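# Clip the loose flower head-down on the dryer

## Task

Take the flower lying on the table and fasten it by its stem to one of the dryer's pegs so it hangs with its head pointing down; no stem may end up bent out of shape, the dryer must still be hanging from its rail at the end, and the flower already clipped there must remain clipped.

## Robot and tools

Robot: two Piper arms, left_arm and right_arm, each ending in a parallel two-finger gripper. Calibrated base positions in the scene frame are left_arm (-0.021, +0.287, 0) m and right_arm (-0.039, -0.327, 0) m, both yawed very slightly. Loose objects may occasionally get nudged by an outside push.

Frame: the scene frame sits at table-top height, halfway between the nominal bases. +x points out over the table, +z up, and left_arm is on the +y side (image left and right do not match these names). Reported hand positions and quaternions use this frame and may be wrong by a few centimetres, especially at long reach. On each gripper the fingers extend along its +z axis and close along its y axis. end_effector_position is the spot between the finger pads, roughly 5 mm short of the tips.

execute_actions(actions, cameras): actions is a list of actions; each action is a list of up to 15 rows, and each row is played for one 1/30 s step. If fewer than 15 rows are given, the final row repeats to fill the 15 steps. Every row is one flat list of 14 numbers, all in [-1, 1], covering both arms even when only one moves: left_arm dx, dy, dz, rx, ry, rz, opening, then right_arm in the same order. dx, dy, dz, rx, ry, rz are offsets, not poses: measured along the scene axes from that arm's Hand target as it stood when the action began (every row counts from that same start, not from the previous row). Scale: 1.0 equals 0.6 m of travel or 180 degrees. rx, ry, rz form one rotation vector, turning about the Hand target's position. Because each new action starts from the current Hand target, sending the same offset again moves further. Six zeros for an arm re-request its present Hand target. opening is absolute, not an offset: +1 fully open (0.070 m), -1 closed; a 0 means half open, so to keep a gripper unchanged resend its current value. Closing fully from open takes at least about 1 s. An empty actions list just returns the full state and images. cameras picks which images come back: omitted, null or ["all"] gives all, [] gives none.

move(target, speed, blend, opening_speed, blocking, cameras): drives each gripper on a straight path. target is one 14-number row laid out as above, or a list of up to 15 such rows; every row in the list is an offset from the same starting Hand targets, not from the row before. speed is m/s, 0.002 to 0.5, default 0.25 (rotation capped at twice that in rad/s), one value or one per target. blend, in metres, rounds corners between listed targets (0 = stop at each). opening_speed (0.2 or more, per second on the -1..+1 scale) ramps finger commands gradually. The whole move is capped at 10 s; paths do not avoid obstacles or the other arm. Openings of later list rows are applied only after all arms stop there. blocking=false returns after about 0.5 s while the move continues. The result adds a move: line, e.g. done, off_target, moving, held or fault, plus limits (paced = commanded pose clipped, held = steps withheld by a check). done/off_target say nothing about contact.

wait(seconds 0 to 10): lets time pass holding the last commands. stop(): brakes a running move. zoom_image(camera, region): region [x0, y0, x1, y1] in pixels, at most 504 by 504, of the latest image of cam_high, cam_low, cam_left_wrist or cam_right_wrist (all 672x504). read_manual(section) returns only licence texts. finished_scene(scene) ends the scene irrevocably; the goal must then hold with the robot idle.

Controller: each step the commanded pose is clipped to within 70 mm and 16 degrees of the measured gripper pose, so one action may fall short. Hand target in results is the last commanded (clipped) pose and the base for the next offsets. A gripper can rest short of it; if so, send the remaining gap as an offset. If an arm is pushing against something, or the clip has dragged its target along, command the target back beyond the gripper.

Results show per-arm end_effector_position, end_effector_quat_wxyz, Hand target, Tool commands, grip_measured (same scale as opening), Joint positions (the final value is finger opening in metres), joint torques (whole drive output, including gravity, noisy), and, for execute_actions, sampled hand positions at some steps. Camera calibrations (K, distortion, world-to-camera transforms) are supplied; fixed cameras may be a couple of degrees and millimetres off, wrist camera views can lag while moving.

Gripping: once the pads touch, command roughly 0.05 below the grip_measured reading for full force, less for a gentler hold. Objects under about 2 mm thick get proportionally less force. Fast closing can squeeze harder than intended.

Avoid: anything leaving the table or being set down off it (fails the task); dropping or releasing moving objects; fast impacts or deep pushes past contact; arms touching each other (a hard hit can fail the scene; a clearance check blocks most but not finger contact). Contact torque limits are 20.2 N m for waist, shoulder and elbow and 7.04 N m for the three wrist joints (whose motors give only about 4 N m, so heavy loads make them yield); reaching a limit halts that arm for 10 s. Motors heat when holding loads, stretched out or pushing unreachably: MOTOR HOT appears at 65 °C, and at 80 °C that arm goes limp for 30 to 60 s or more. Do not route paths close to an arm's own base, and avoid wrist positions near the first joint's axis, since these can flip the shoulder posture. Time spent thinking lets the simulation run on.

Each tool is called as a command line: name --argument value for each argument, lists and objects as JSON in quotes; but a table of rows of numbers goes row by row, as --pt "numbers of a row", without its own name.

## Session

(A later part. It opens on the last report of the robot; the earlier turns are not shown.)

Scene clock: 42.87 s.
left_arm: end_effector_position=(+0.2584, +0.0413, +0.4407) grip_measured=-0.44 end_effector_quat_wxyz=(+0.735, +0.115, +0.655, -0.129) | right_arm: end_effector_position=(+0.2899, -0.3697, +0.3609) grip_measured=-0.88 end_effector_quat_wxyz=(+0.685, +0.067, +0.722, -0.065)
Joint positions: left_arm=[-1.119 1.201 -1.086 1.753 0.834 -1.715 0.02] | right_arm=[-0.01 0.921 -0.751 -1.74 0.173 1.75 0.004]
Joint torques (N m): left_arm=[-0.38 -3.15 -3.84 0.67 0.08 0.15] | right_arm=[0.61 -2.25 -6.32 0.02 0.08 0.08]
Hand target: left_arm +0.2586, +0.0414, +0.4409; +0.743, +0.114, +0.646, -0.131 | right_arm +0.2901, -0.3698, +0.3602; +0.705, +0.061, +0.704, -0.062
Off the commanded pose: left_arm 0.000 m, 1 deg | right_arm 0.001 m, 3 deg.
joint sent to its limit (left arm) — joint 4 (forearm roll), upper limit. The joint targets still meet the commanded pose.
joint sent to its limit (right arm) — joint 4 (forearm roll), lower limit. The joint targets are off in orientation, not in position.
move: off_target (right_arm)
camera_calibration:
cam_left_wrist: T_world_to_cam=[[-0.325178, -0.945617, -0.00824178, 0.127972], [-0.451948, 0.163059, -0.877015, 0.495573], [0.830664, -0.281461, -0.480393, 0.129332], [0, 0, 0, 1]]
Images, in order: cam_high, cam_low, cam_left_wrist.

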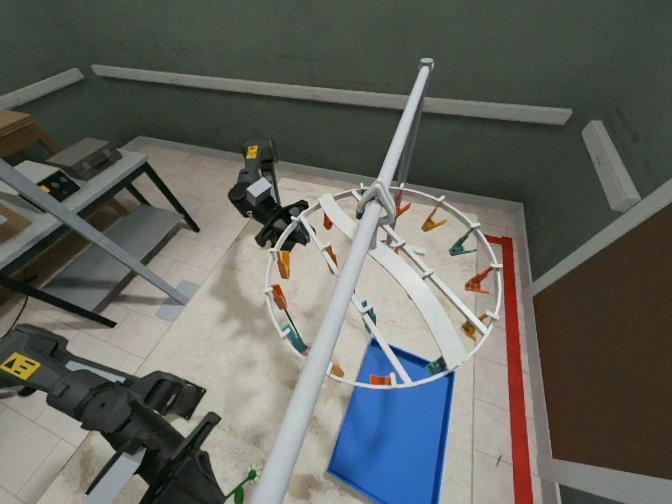

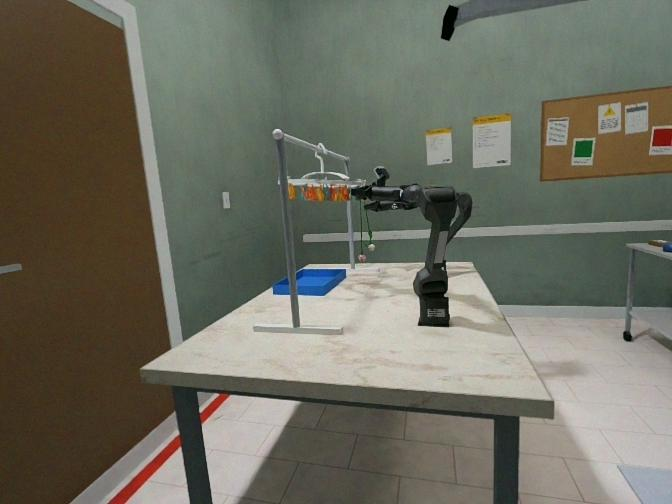

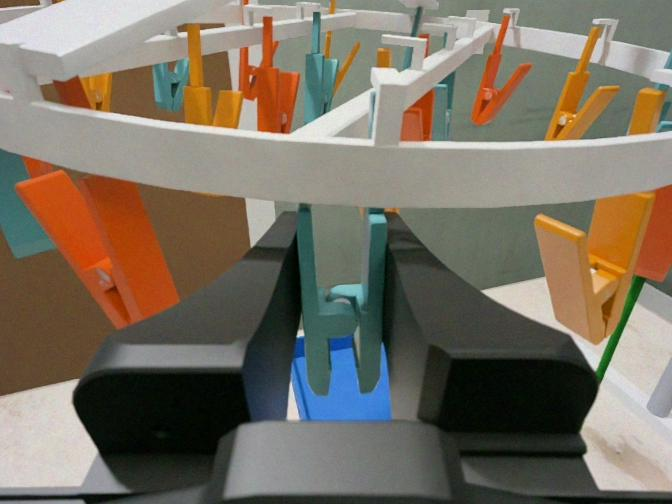

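move --pt "0 0 0 0 0 0 -0.7 -0.033 0.067 -0.2 0 0 0.0556 -1" --pt "0 0 0 0 0 0 -0.7 -0.142 0.45 -0.183 0 0 0.28 -1" --pt "0 0 0 0 0 0 -0.7 -0.083 0.667 -0.183 0 0 0.361 -1" --speed 0.17 --blend 0.03

zoom_image --camera "cam_low" --region '[320, 150, 440, 240]'

zoom_image --camera "cam_high" --region '[250, 190, 340, 270]'

Scene clock: 47.67 s.
left_arm: end_effector_position=(+0.2584, +0.0413, +0.4407) grip_measured=-0.44 end_effector_quat_wxyz=(+0.735, +0.115, +0.655, -0.129) | right_arm: end_effector_position=(+0.2404, +0.0303, +0.2504) grip_measured=-0.88 end_effector_quat_wxyz=(+0.506, -0.363, +0.745, +0.238)
Joint positions: left_arm=[-1.119 1.201 -1.086 1.753 0.834 -1.715 0.02] | right_arm=[0.925 1.461 -0.986 -1.74 0.025 1.736 0.004]
Joint torques (N m): left_arm=[-0.64 -2.83 -3.13 0.72 0.11 0.22] | right_arm=[0.49 -8.32 -7.29 0.09 0.09 -0.07]
Hand target: left_arm +0.2586, +0.0414, +0.4409; +0.743, +0.114, +0.646, -0.131 | right_arm +0.2403, +0.0304, +0.2504; +0.595, -0.338, +0.663, +0.302
Off the commanded pose: left_arm 0.000 m, 1 deg | right_arm 0.000 m, 22 deg; orientation clipped.
joint sent to its limit (left arm) — joint 4 (forearm roll), upper limit. The joint targets still meet the commanded pose.
joint sent to its limit (right arm) — joint 4 (forearm roll), lower limit. The joint targets are off in orientation, not in position.
move: off_target (right_arm); limits=paced
camera_calibration:
cam_left_wrist: T_world_to_cam=[[-0.325178, -0.945617, -0.00824178, 0.127972], [-0.451948, 0.163059, -0.877015, 0.495573], [0.830664, -0.281461, -0.480393, 0.129332], [0, 0, 0, 1]]
cam_right_wrist: T_world_to_cam=[[0.773387, -0.633895, -0.00704527, -0.165413], [-0.524796, -0.633967, -0.568044, 0.289995], [0.355614, 0.443015, -0.822968, 0.23232], [0, 0, 0, 1]]

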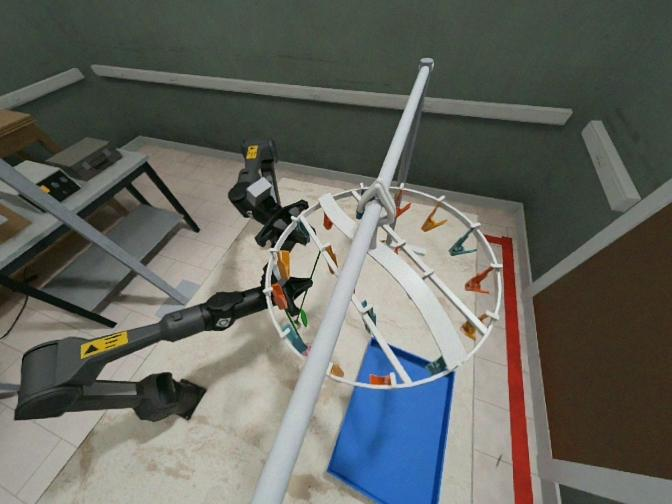

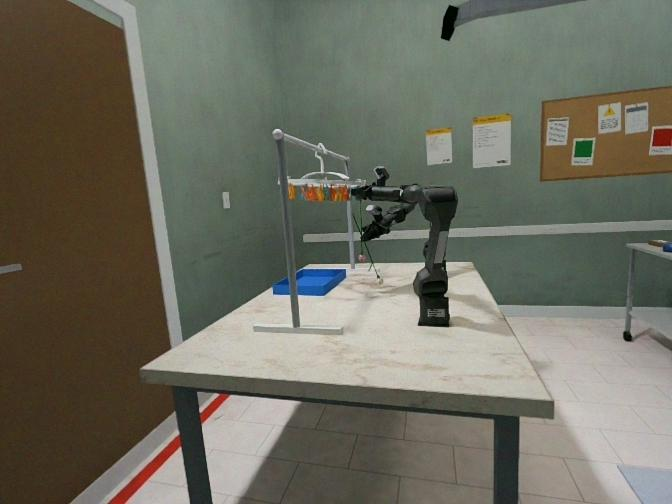

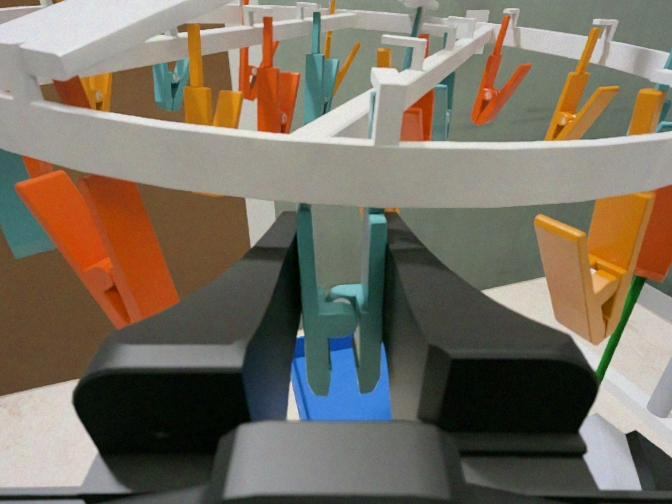

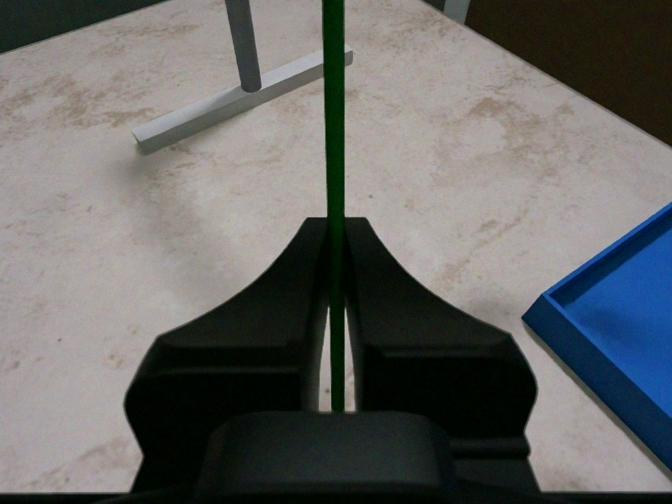

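Scaled by 4.200 from the camera's 672x504 image, which has a finer 960x720 frame.

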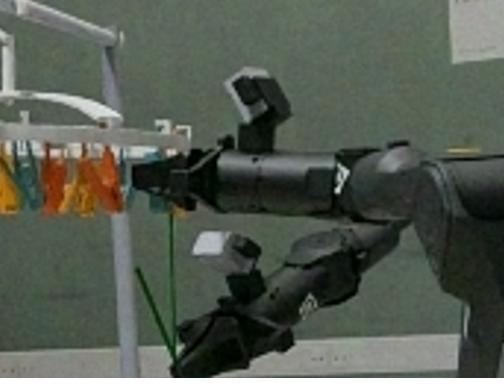

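Scaled by 5.600 from the camera's 672x504 image, which has a finer 960x720 frame.

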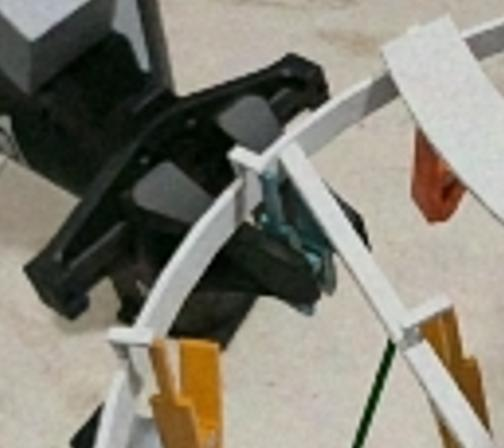

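move --target '[0,0,0,0,0,0,-0.7,-0.083,-0.083,0,0.0324,-0.0132,0.145,-1]' --speed 0.15

Scene clock: 50.73 s.
left_arm: end_effector_position=(+0.2584, +0.0413, +0.4407) grip_measured=-0.44 end_effector_quat_wxyz=(+0.735, +0.115, +0.655, -0.129) | right_arm: end_effector_position=(+0.1905, -0.0195, +0.2502) grip_measured=-0.88 end_effector_quat_wxyz=(+0.541, -0.455, +0.541, +0.455)
Joint positions: left_arm=[-1.119 1.201 -1.086 1.753 0.834 -1.715 0.02] | right_arm=[0.439 1.487 -0.636 -1.124 -1.147 0.709 0.004]
Joint torques (N m): left_arm=[-0.55 -2.67 -3.34 0.69 0.12 0.13] | right_arm=[0.88 -6.75 -5.45 0.75 -0.48 0.01]
Hand target: left_arm +0.2586, +0.0414, +0.4409; +0.743, +0.114, +0.646, -0.131 | right_arm +0.1905, -0.0194, +0.2504; +0.542, -0.455, +0.541, +0.455
Off the commanded pose: left_arm 0.000 m, 1 deg | right_arm 0.000 m, 0 deg.
joint sent to its limit (left arm) — joint 4 (forearm roll), upper limit. The joint targets still meet the commanded pose.
move: done
camera_calibration:
cam_left_wrist: T_world_to_cam=[[-0.325178, -0.945617, -0.00824178, 0.127972], [-0.451948, 0.163059, -0.877015, 0.495573], [0.830664, -0.281461, -0.480393, 0.129332], [0, 0, 0, 1]]
cam_right_wrist: T_world_to_cam=[[0.984088, -0.176125, -0.0234514, -0.185547], [-0.116211, -0.53817, -0.834786, 0.222853], [0.134406, 0.824229, -0.550074, 0.253261], [0, 0, 0, 1]]

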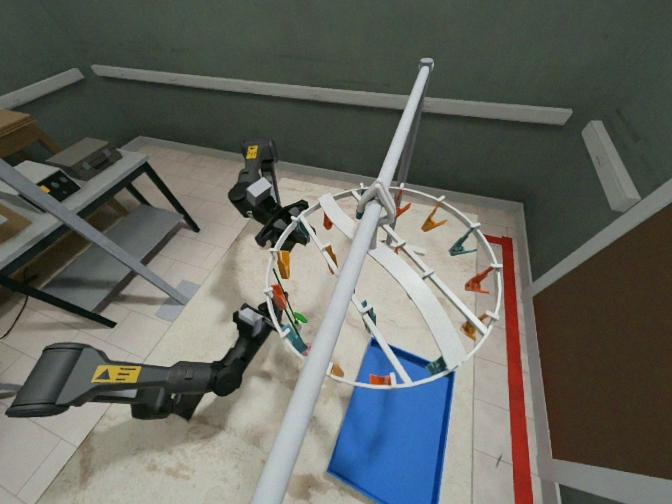

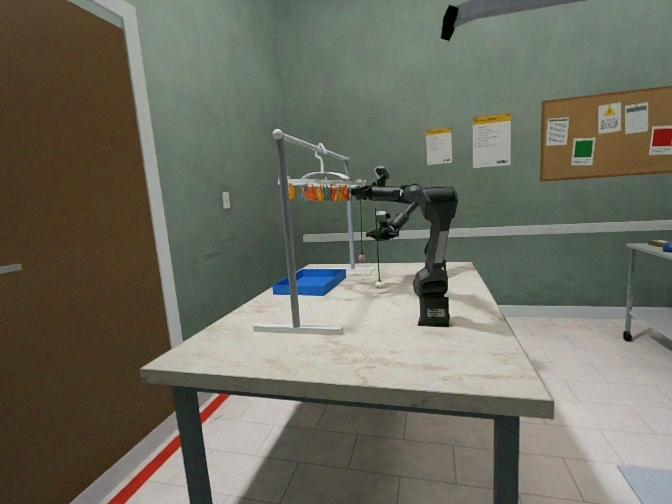

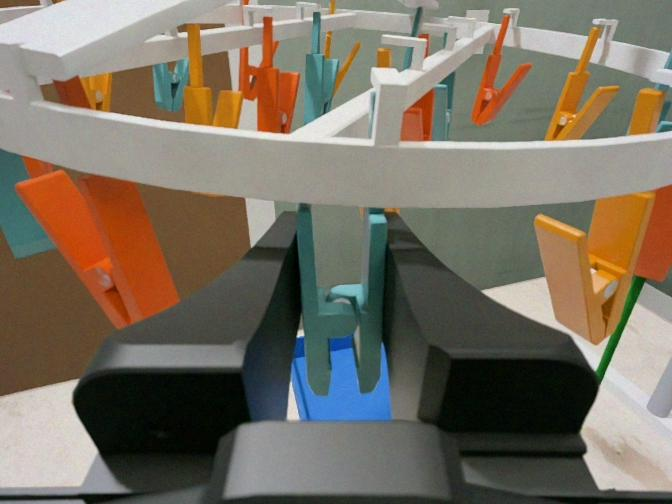

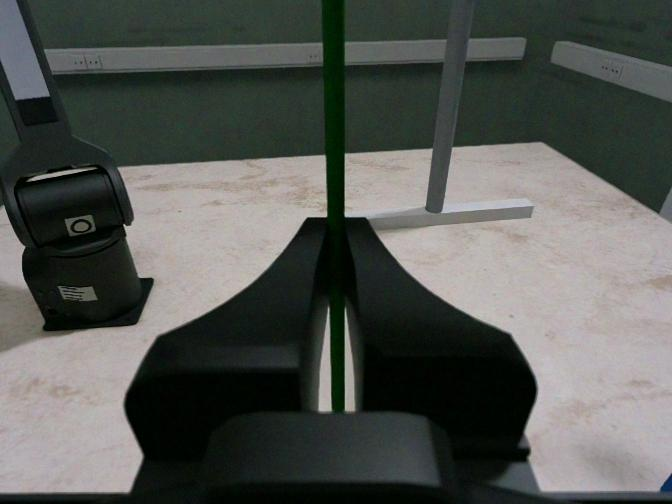

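move --target '[0,0,0,0,0,0,-0.7,0.0975,0.096,0,0,0,-0.122,-1]' --speed 0.12

zoom_image --camera "cam_low" --region '[340, 170, 400, 215]'

zoom_image --camera "cam_high" --region '[270, 200, 330, 260]'

Scene clock: 52.90 s.
left_arm: end_effector_position=(+0.2584, +0.0413, +0.4407) grip_measured=-0.44 end_effector_quat_wxyz=(+0.735, +0.115, +0.655, -0.129) | right_arm: end_effector_position=(+0.2491, +0.0382, +0.2506) grip_measured=-0.88 end_effector_quat_wxyz=(+0.619, -0.343, +0.618, +0.343)
Joint positions: left_arm=[-1.119 1.201 -1.086 1.753 0.834 -1.715 0.02] | right_arm=[0.807 1.599 -0.767 -0.309 -0.77 0.225 0.004]
Joint torques (N m): left_arm=[-0.35 -2.66 -3.63 0.68 0.12 0.04] | right_arm=[0.77 -8.03 -5.88 0.07 -0.83 0.11]
Hand target: left_arm +0.2586, +0.0414, +0.4409; +0.743, +0.114, +0.646, -0.131 | right_arm +0.2490, +0.0382, +0.2504; +0.618, -0.344, +0.618, +0.343
Off the commanded pose: left_arm 0.000 m, 1 deg | right_arm 0.000 m, 0 deg.
joint sent to its limit (left arm) — joint 4 (forearm roll), upper limit. The joint targets still meet the commanded pose.
move: done
camera_calibration:
cam_left_wrist: T_world_to_cam=[[-0.325178, -0.945617, -0.00824178, 0.127972], [-0.451948, 0.163059, -0.877015, 0.495573], [0.830664, -0.281461, -0.480393, 0.129332], [0, 0, 0, 1]]
cam_right_wrist: T_world_to_cam=[[0.846446, -0.531976, -0.0230322, -0.185241], [-0.308778, -0.455149, -0.835162, 0.305971], [0.433803, 0.714031, -0.549522, 0.127601], [0, 0, 0, 1]]

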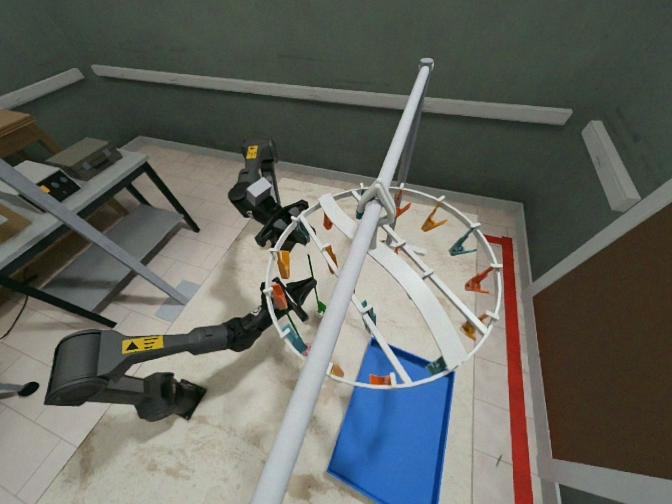

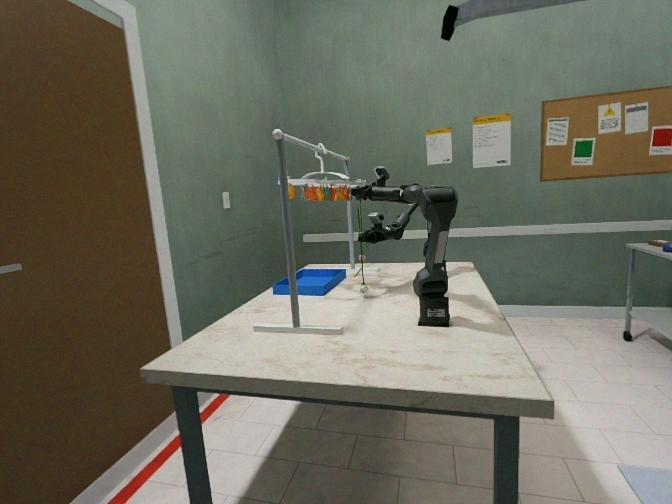

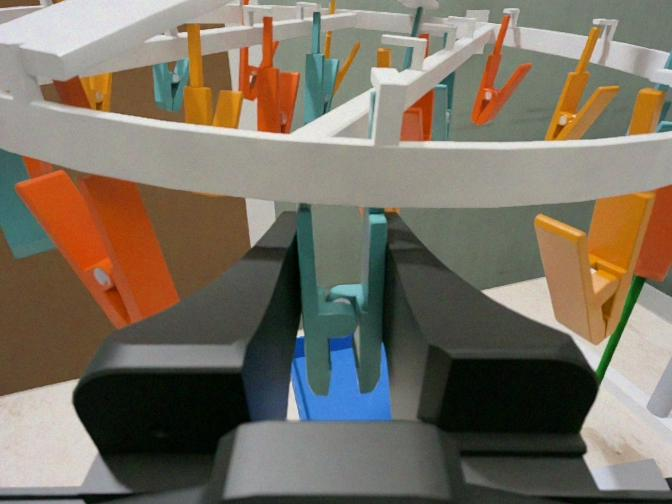

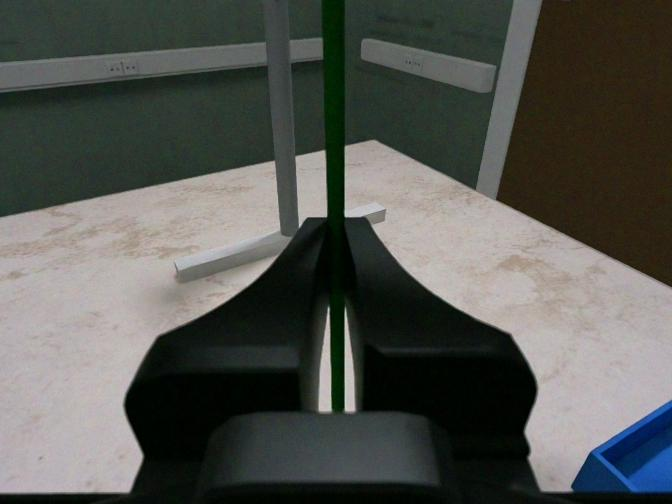

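Scaled by 8.400 from the camera's 672x504 image, which has a finer 960x720 frame.

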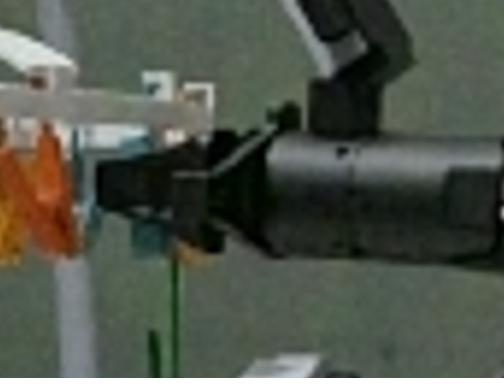

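Scaled by 8.400 from the camera's 672x504 image, which has a finer 960x720 frame.

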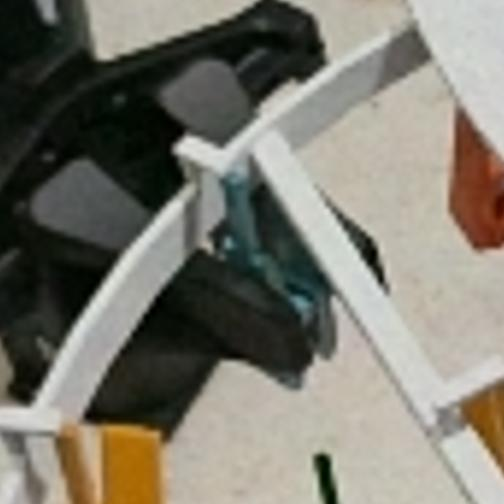

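move --target '[0,0,0,0,0,0,-0.7,0,0,0.042,0,0,0,-1]' --speed 0.05 --cameras '["cam_left_wrist","cam_low","cam_high"]'

zoom_image --camera "cam_left_wrist" --region '[270, 290, 410, 430]'

zoom_image --camera "cam_low" --region '[340, 170, 400, 215]'

zoom_image --camera "cam_high" --region '[270, 200, 330, 260]'

Scene clock: 54.07 s.
left_arm: end_effector_position=(+0.2584, +0.0413, +0.4407) grip_measured=-0.44 end_effector_quat_wxyz=(+0.735, +0.115, +0.655, -0.129) | right_arm: end_effector_position=(+0.2490, +0.0383, +0.2763) grip_measured=-0.88 end_effector_quat_wxyz=(+0.619, -0.344, +0.617, +0.344)
Joint positions: left_arm=[-1.119 1.201 -1.086 1.753 0.834 -1.715 0.02] | right_arm=[0.807 1.542 -0.823 -0.352 -0.664 0.281 0.004]
Joint torques (N m): left_arm=[-0.18 -2.54 -3.67 0.67 0.12 -0.01] | right_arm=[0.34 -7.09 -5.66 0.22 -0.8 -0.02]
Hand target: left_arm +0.2586, +0.0414, +0.4409; +0.743, +0.114, +0.646, -0.131 | right_arm +0.2490, +0.0382, +0.2756; +0.618, -0.344, +0.618, +0.343
Off the commanded pose: left_arm 0.000 m, 1 deg | right_arm 0.001 m, 0 deg.
joint sent to its limit (left arm) — joint 4 (forearm roll), upper limit. The joint targets still meet the commanded pose.
move: done
camera_calibration:
cam_left_wrist: T_world_to_cam=[[-0.325178, -0.945617, -0.00824178, 0.127972], [-0.451948, 0.163059, -0.877015, 0.495573], [0.830664, -0.281461, -0.480393, 0.129332], [0, 0, 0, 1]]
Images, in order: cam_high, cam_low, cam_left_wrist.

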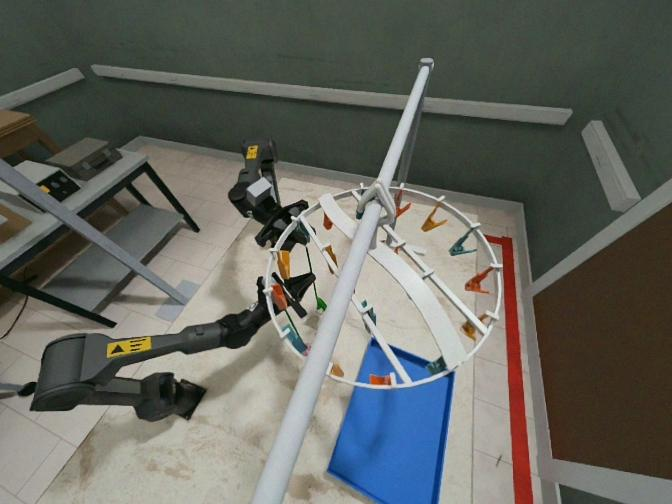

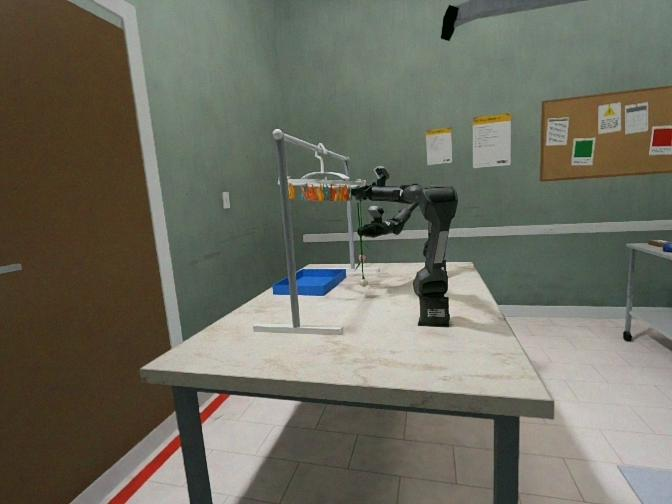

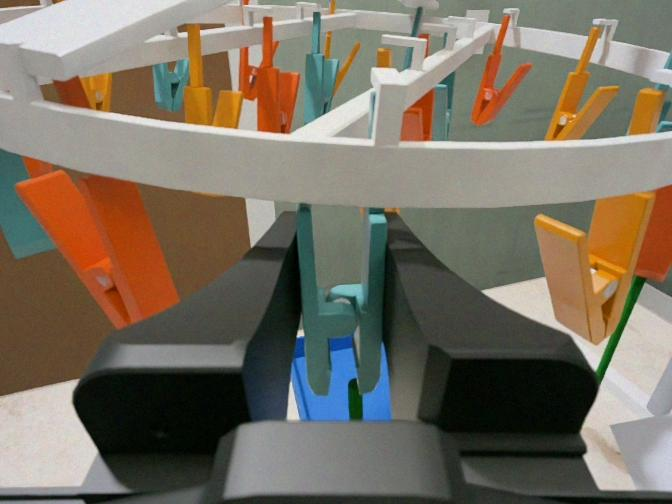

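Scaled by 3.600 from the camera's 672x504 image, which has a finer 960x720 frame.

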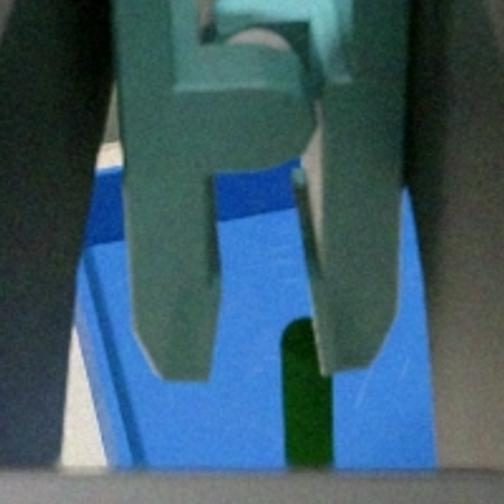

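Scaled by 8.400 from the camera's 672x504 image, which has a finer 960x720 frame.

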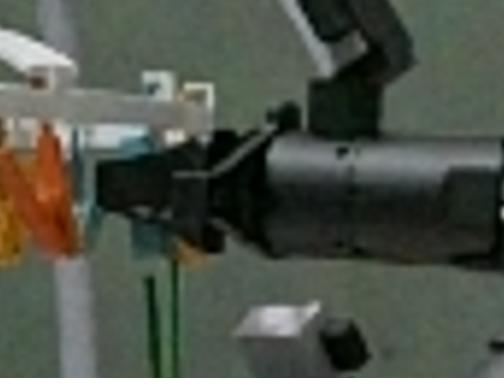

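Scaled by 8.400 from the camera's 672x504 image, which has a finer 960x720 frame.

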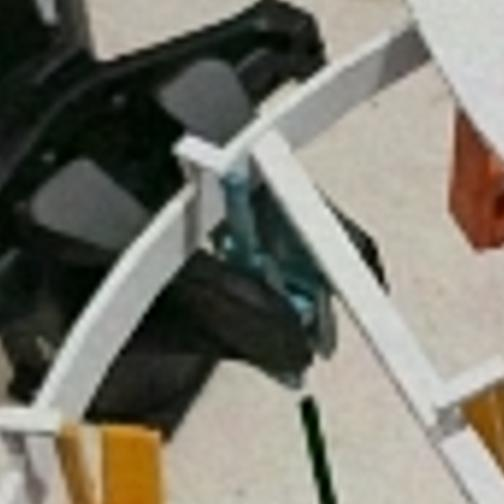

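move --pt "0 0 0 0 0 0 -0.7 -0.006 0.0085 0 0 0 0 -1" --pt "0 0 0 0 0 0 -0.7 -0.006 0.0085 0.015 0 0 0 -1" --speed 0.03 --cameras '["cam_left_wrist","cam_low","cam_high"]'

zoom_image --camera "cam_left_wrist" --region '[270, 290, 410, 430]'

zoom_image --camera "cam_low" --region '[340, 170, 400, 215]'

zoom_image --camera "cam_high" --region '[285, 225, 325, 265]'

Scene clock: 55.50 s.
left_arm: end_effector_position=(+0.2584, +0.0413, +0.4407) grip_measured=-0.44 end_effector_quat_wxyz=(+0.735, +0.115, +0.655, -0.129) | right_arm: end_effector_position=(+0.2455, +0.0434, +0.2847) grip_measured=-0.88 end_effector_quat_wxyz=(+0.618, -0.344, +0.618, +0.343)
Joint positions: left_arm=[-1.119 1.201 -1.086 1.753 0.834 -1.715 0.02] | right_arm=[0.832 1.53 -0.849 -0.329 -0.62 0.271 0.004]
Joint torques (N m): left_arm=[0.13 -2.41 -3.69 0.66 0.09 0.01] | right_arm=[0.75 -8.07 -6.16 0.09 -0.82 0.02]
Hand target: left_arm +0.2586, +0.0414, +0.4409; +0.743, +0.114, +0.646, -0.131 | right_arm +0.2454, +0.0433, +0.2846; +0.618, -0.344, +0.618, +0.343
Off the commanded pose: left_arm 0.000 m, 1 deg | right_arm 0.000 m, 0 deg.
joint sent to its limit (left arm) — joint 4 (forearm roll), upper limit. The joint targets still meet the commanded pose.
move: done
camera_calibration:
cam_left_wrist: T_world_to_cam=[[-0.325178, -0.945617, -0.00824178, 0.127972], [-0.451948, 0.163059, -0.877015, 0.495573], [0.830664, -0.281461, -0.480393, 0.129332], [0, 0, 0, 1]]
Images, in order: cam_high, cam_low, cam_left_wrist.

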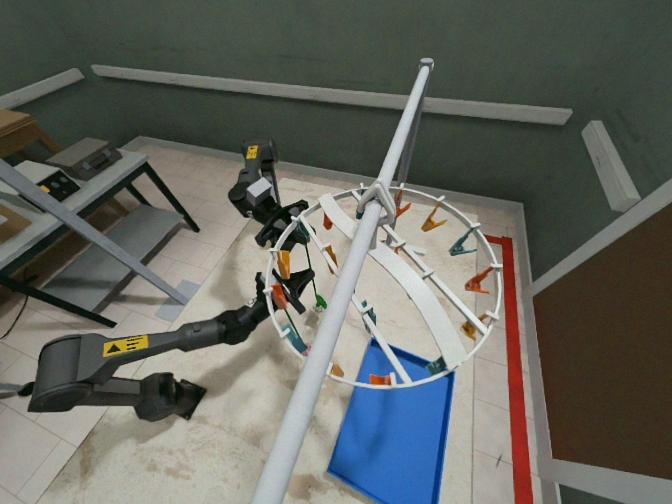

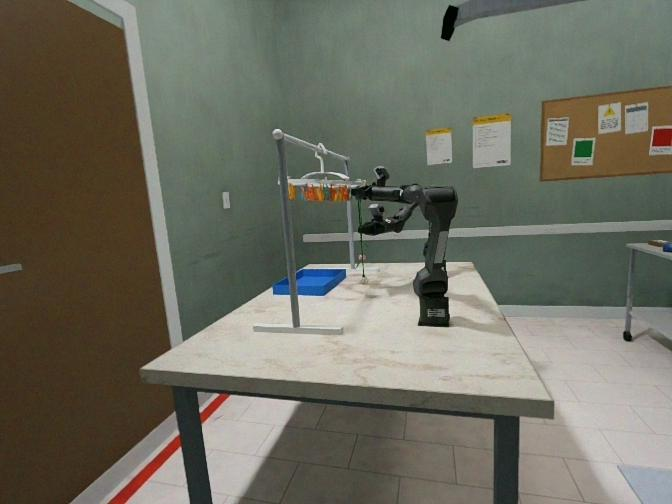

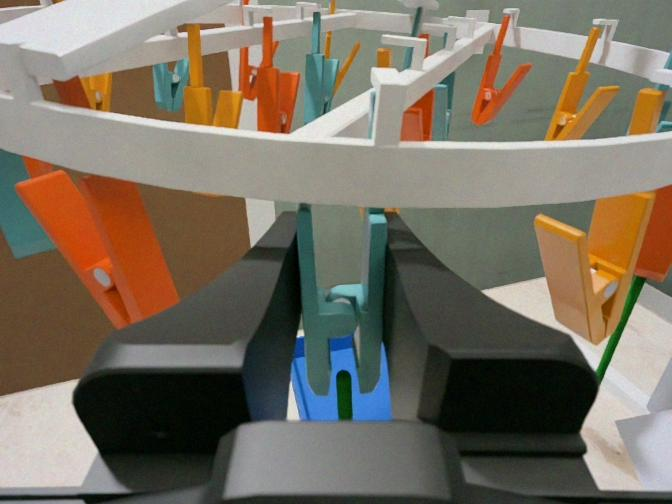

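Scaled by 3.600 from the camera's 672x504 image, which has a finer 960x720 frame.

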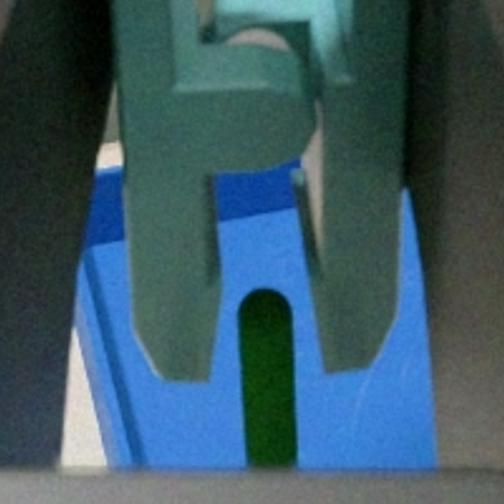

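Scaled by 8.400 from the camera's 672x504 image, which has a finer 960x720 frame.

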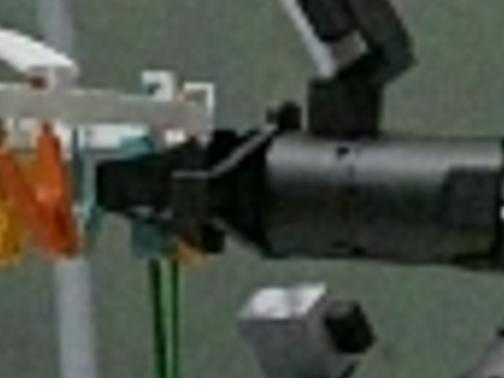

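Scaled by 12.600 from the camera's 672x504 image, which has a finer 960x720 frame.

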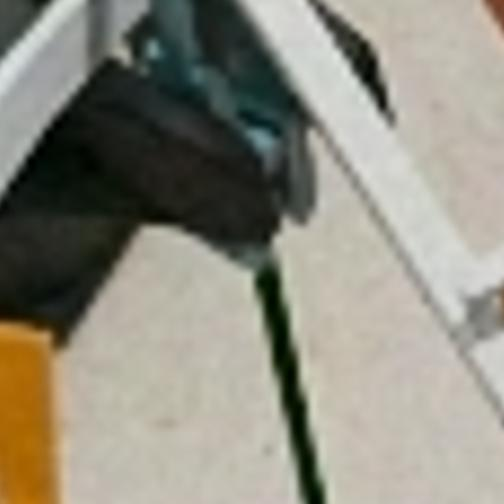

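move --target '[0,0,0,0,0,0,-0.7,0,0.0,0.0148,0,0,0,-1]' --speed 0.03 --cameras '["cam_left_wrist","cam_high"]'

zoom_image --camera "cam_left_wrist" --region '[270, 290, 410, 430]'

zoom_image --camera "cam_high" --region '[285, 225, 325, 265]'

Scene clock: 56.40 s.
left_arm: end_effector_position=(+0.2584, +0.0413, +0.4407) grip_measured=-0.44 end_effector_quat_wxyz=(+0.735, +0.115, +0.655, -0.129) | right_arm: end_effector_position=(+0.2455, +0.0434, +0.2932) grip_measured=-0.88 end_effector_quat_wxyz=(+0.618, -0.344, +0.618, +0.343)
Joint positions: left_arm=[-1.119 1.201 -1.086 1.753 0.834 -1.715 0.02] | right_arm=[0.832 1.514 -0.871 -0.348 -0.584 0.293 0.004]
Joint torques (N m): left_arm=[0.17 -2.37 -3.74 0.65 0.09 0.04] | right_arm=[0.58 -8.18 -6.56 0.13 -0.72 0.02]
Hand target: left_arm +0.2586, +0.0414, +0.4409; +0.743, +0.114, +0.646, -0.131 | right_arm +0.2454, +0.0433, +0.2935; +0.618, -0.344, +0.618, +0.343
Off the commanded pose: left_arm 0.000 m, 1 deg | right_arm 0.000 m, 0 deg.
joint sent to its limit (left arm) — joint 4 (forearm roll), upper limit. The joint targets still meet the commanded pose.
move: done
camera_calibration:
cam_left_wrist: T_world_to_cam=[[-0.325178, -0.945617, -0.00824178, 0.127972], [-0.451948, 0.163059, -0.877015, 0.495573], [0.830664, -0.281461, -0.480393, 0.129332], [0, 0, 0, 1]]
Images, in order: cam_high, cam_left_wrist.

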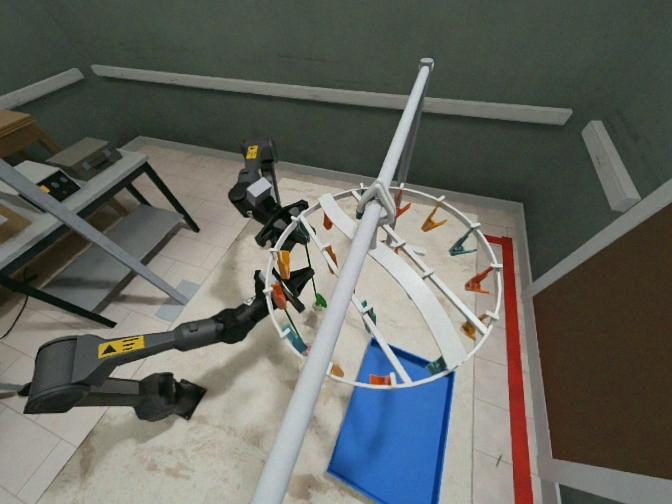

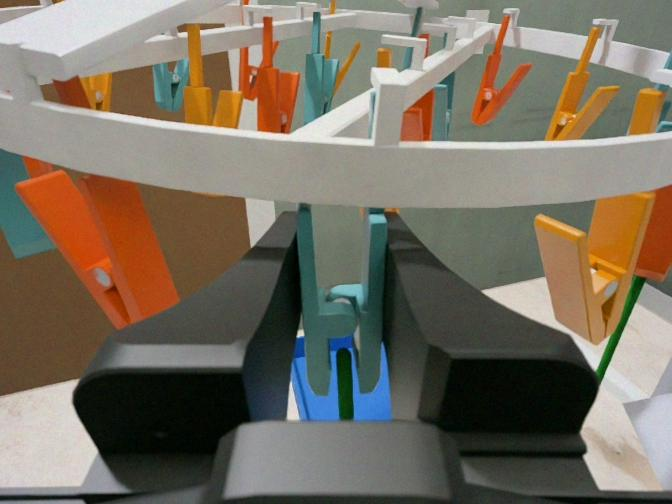

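Scaled by 3.600 from the camera's 672x504 image, which has a finer 960x720 frame.

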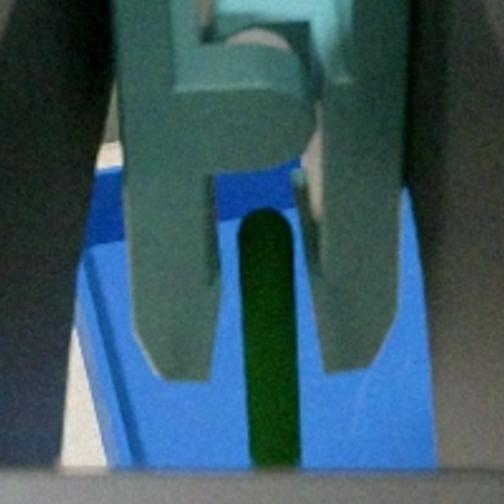

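Scaled by 12.600 from the camera's 672x504 image, which has a finer 960x720 frame.

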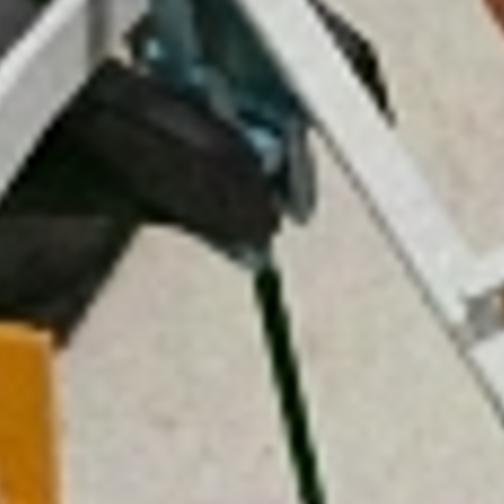

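move --target '[0,0,0,0,0,0,0.1,0,0,0,0,0,0,-1]' --opening_speed 0.35 --cameras '["cam_left_wrist","cam_high"]'

zoom_image --camera "cam_left_wrist" --region '[270, 290, 410, 430]'

zoom_image --camera "cam_high" --region '[285, 225, 325, 265]'

Scene clock: 59.03 s.
left_arm: end_effector_position=(+0.2584, +0.0413, +0.4407) grip_measured=+0.10 end_effector_quat_wxyz=(+0.735, +0.115, +0.655, -0.129) | right_arm: end_effector_position=(+0.2455, +0.0434, +0.2932) grip_measured=-0.88 end_effector_quat_wxyz=(+0.618, -0.344, +0.618, +0.343)
Joint positions: left_arm=[-1.119 1.201 -1.086 1.753 0.834 -1.715 0.038] | right_arm=[0.832 1.514 -0.871 -0.348 -0.584 0.293 0.004]
Joint torques (N m): left_arm=[0.67 -2.18 -3.73 0.63 -0.13 0.07] | right_arm=[0.31 -6.87 -5.87 0.35 -0.64 -0.12]
Hand target: left_arm +0.2586, +0.0414, +0.4409; +0.743, +0.114, +0.646, -0.131 | right_arm +0.2454, +0.0433, +0.2935; +0.618, -0.344, +0.618, +0.343
Off the commanded pose: left_arm 0.000 m, 1 deg | right_arm 0.000 m, 0 deg.
joint sent to its limit (left arm) — joint 4 (forearm roll), upper limit. The joint targets still meet the commanded pose.
move: done
camera_calibration:
cam_left_wrist: T_world_to_cam=[[-0.325178, -0.945617, -0.00824178, 0.127972], [-0.451948, 0.163059, -0.877015, 0.495573], [0.830664, -0.281461, -0.480393, 0.129332], [0, 0, 0, 1]]
Images, in order: cam_high, cam_left_wrist.

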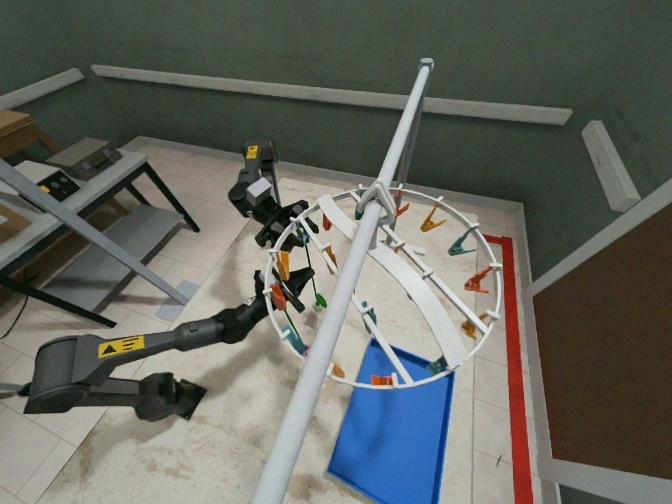

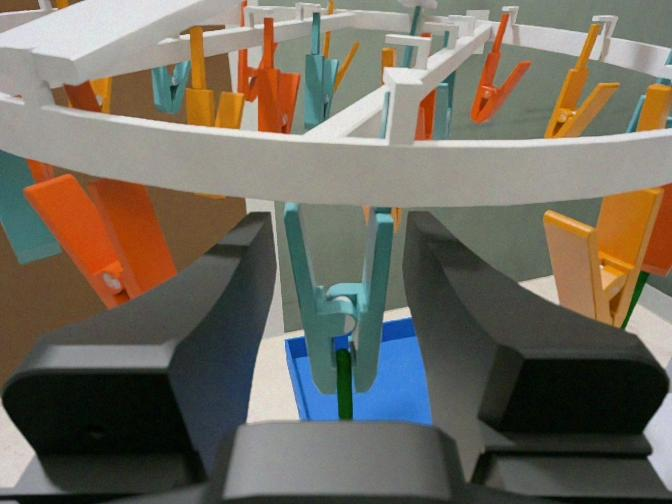

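Scaled by 3.600 from the camera's 672x504 image, which has a finer 960x720 frame.

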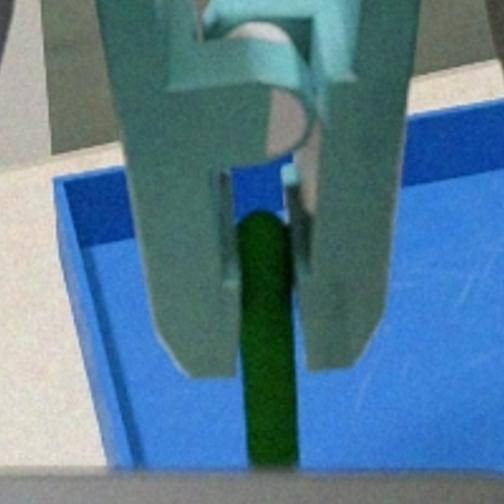

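Scaled by 12.600 from the camera's 672x504 image, which has a finer 960x720 frame.

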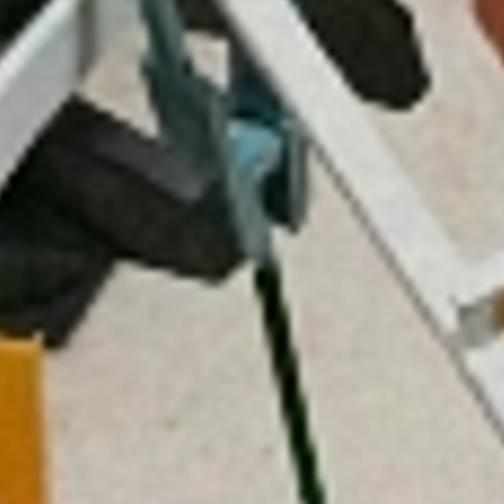

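Clamped. Open further, then slowly release the right.

move --target '[0,0,0,0,0,0,0.6,0,0,0,0,0,0,-1]' --opening_speed 0.5 --cameras '[]'

move --target '[0,0,0,0,0,0,0.6,0,0,0,0,0,0,-0.4]' --opening_speed 0.25 --cameras '["cam_left_wrist","cam_right_wrist"]'

Scene clock: 60.33 s.
left_arm: end_effector_position=(+0.2584, +0.0413, +0.4407) grip_measured=+0.60 end_effector_quat_wxyz=(+0.735, +0.115, +0.655, -0.129) | right_arm: end_effector_position=(+0.2455, +0.0434, +0.2932) grip_measured=-0.88 end_effector_quat_wxyz=(+0.618, -0.344, +0.618, +0.343)
Joint positions: left_arm=[-1.119 1.201 -1.086 1.753 0.834 -1.715 0.056] | right_arm=[0.832 1.514 -0.871 -0.348 -0.584 0.293 0.004]
Joint torques (N m): left_arm=[0.83 -2.12 -3.75 0.62 -0.16 0.09] | right_arm=[0.44 -6.97 -6.12 0.39 -0.67 -0.09]
Hand target: left_arm +0.2586, +0.0414, +0.4409; +0.743, +0.114, +0.646, -0.131 | right_arm +0.2454, +0.0433, +0.2935; +0.618, -0.344, +0.618, +0.343
Off the commanded pose: left_arm 0.000 m, 1 deg | right_arm 0.000 m, 0 deg.
joint sent to its limit (left arm) — joint 4 (forearm roll), upper limit. The joint targets still meet the commanded pose.
move: done

Scene clock: 62.93 s.
left_arm: end_effector_position=(+0.2584, +0.0413, +0.4407) grip_measured=+0.60 end_effector_quat_wxyz=(+0.735, +0.115, +0.655, -0.129) | right_arm: end_effector_position=(+0.2455, +0.0434, +0.2932) grip_measured=-0.40 end_effector_quat_wxyz=(+0.618, -0.344, +0.618, +0.343)
Joint positions: left_arm=[-1.119 1.201 -1.086 1.753 0.834 -1.715 0.056] | right_arm=[0.832 1.514 -0.871 -0.348 -0.584 0.293 0.021]
Joint torques (N m): left_arm=[0.97 -2.29 -3.77 0.61 -0.06 0.12] | right_arm=[0.44 -6.77 -6.01 0.3 -0.67 -0.07]
Hand target: left_arm +0.2586, +0.0414, +0.4409; +0.743, +0.114, +0.646, -0.131 | right_arm +0.2454, +0.0433, +0.2935; +0.618, -0.344, +0.618, +0.343
Off the commanded pose: left_arm 0.000 m, 1 deg | right_arm 0.000 m, 0 deg.
joint sent to its limit (left arm) — joint 4 (forearm roll), upper limit. The joint targets still meet the commanded pose.
move: done
camera_calibration:
cam_left_wrist: T_world_to_cam=[[-0.325178, -0.945617, -0.00824178, 0.127972], [-0.451948, 0.163059, -0.877015, 0.495573], [0.830664, -0.281461, -0.480393, 0.129332], [0, 0, 0, 1]]
cam_right_wrist: T_world_to_cam=[[0.846711, -0.531542, -0.0233181, -0.178434], [-0.309294, -0.456077, -0.834465, 0.342715], [0.432919, 0.713763, -0.550567, 0.149386], [0, 0, 0, 1]]
Images, in order: cam_left_wrist, cam_right_wrist.

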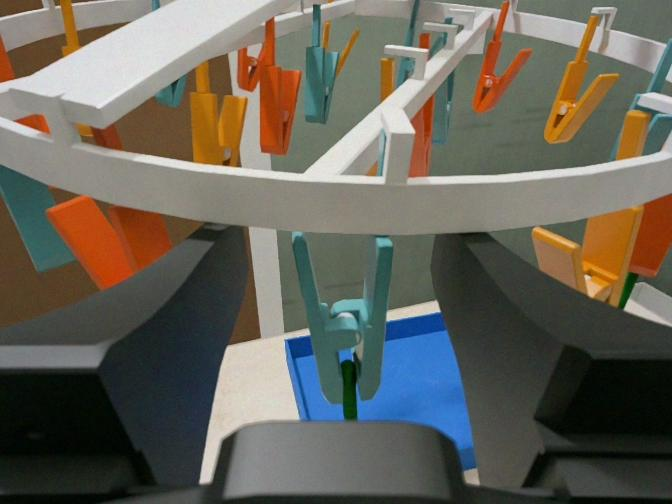

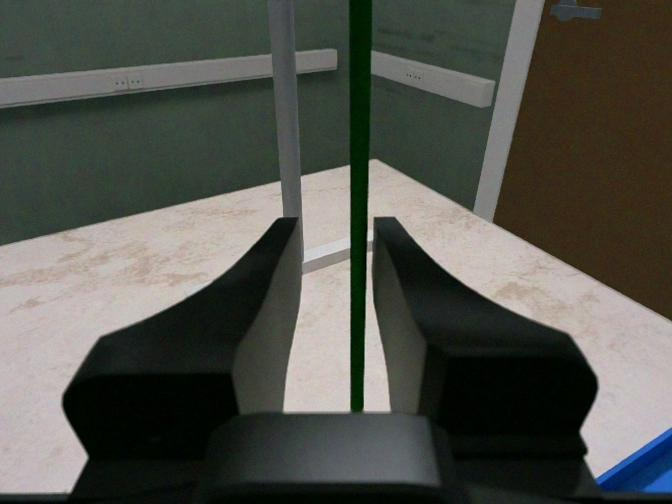

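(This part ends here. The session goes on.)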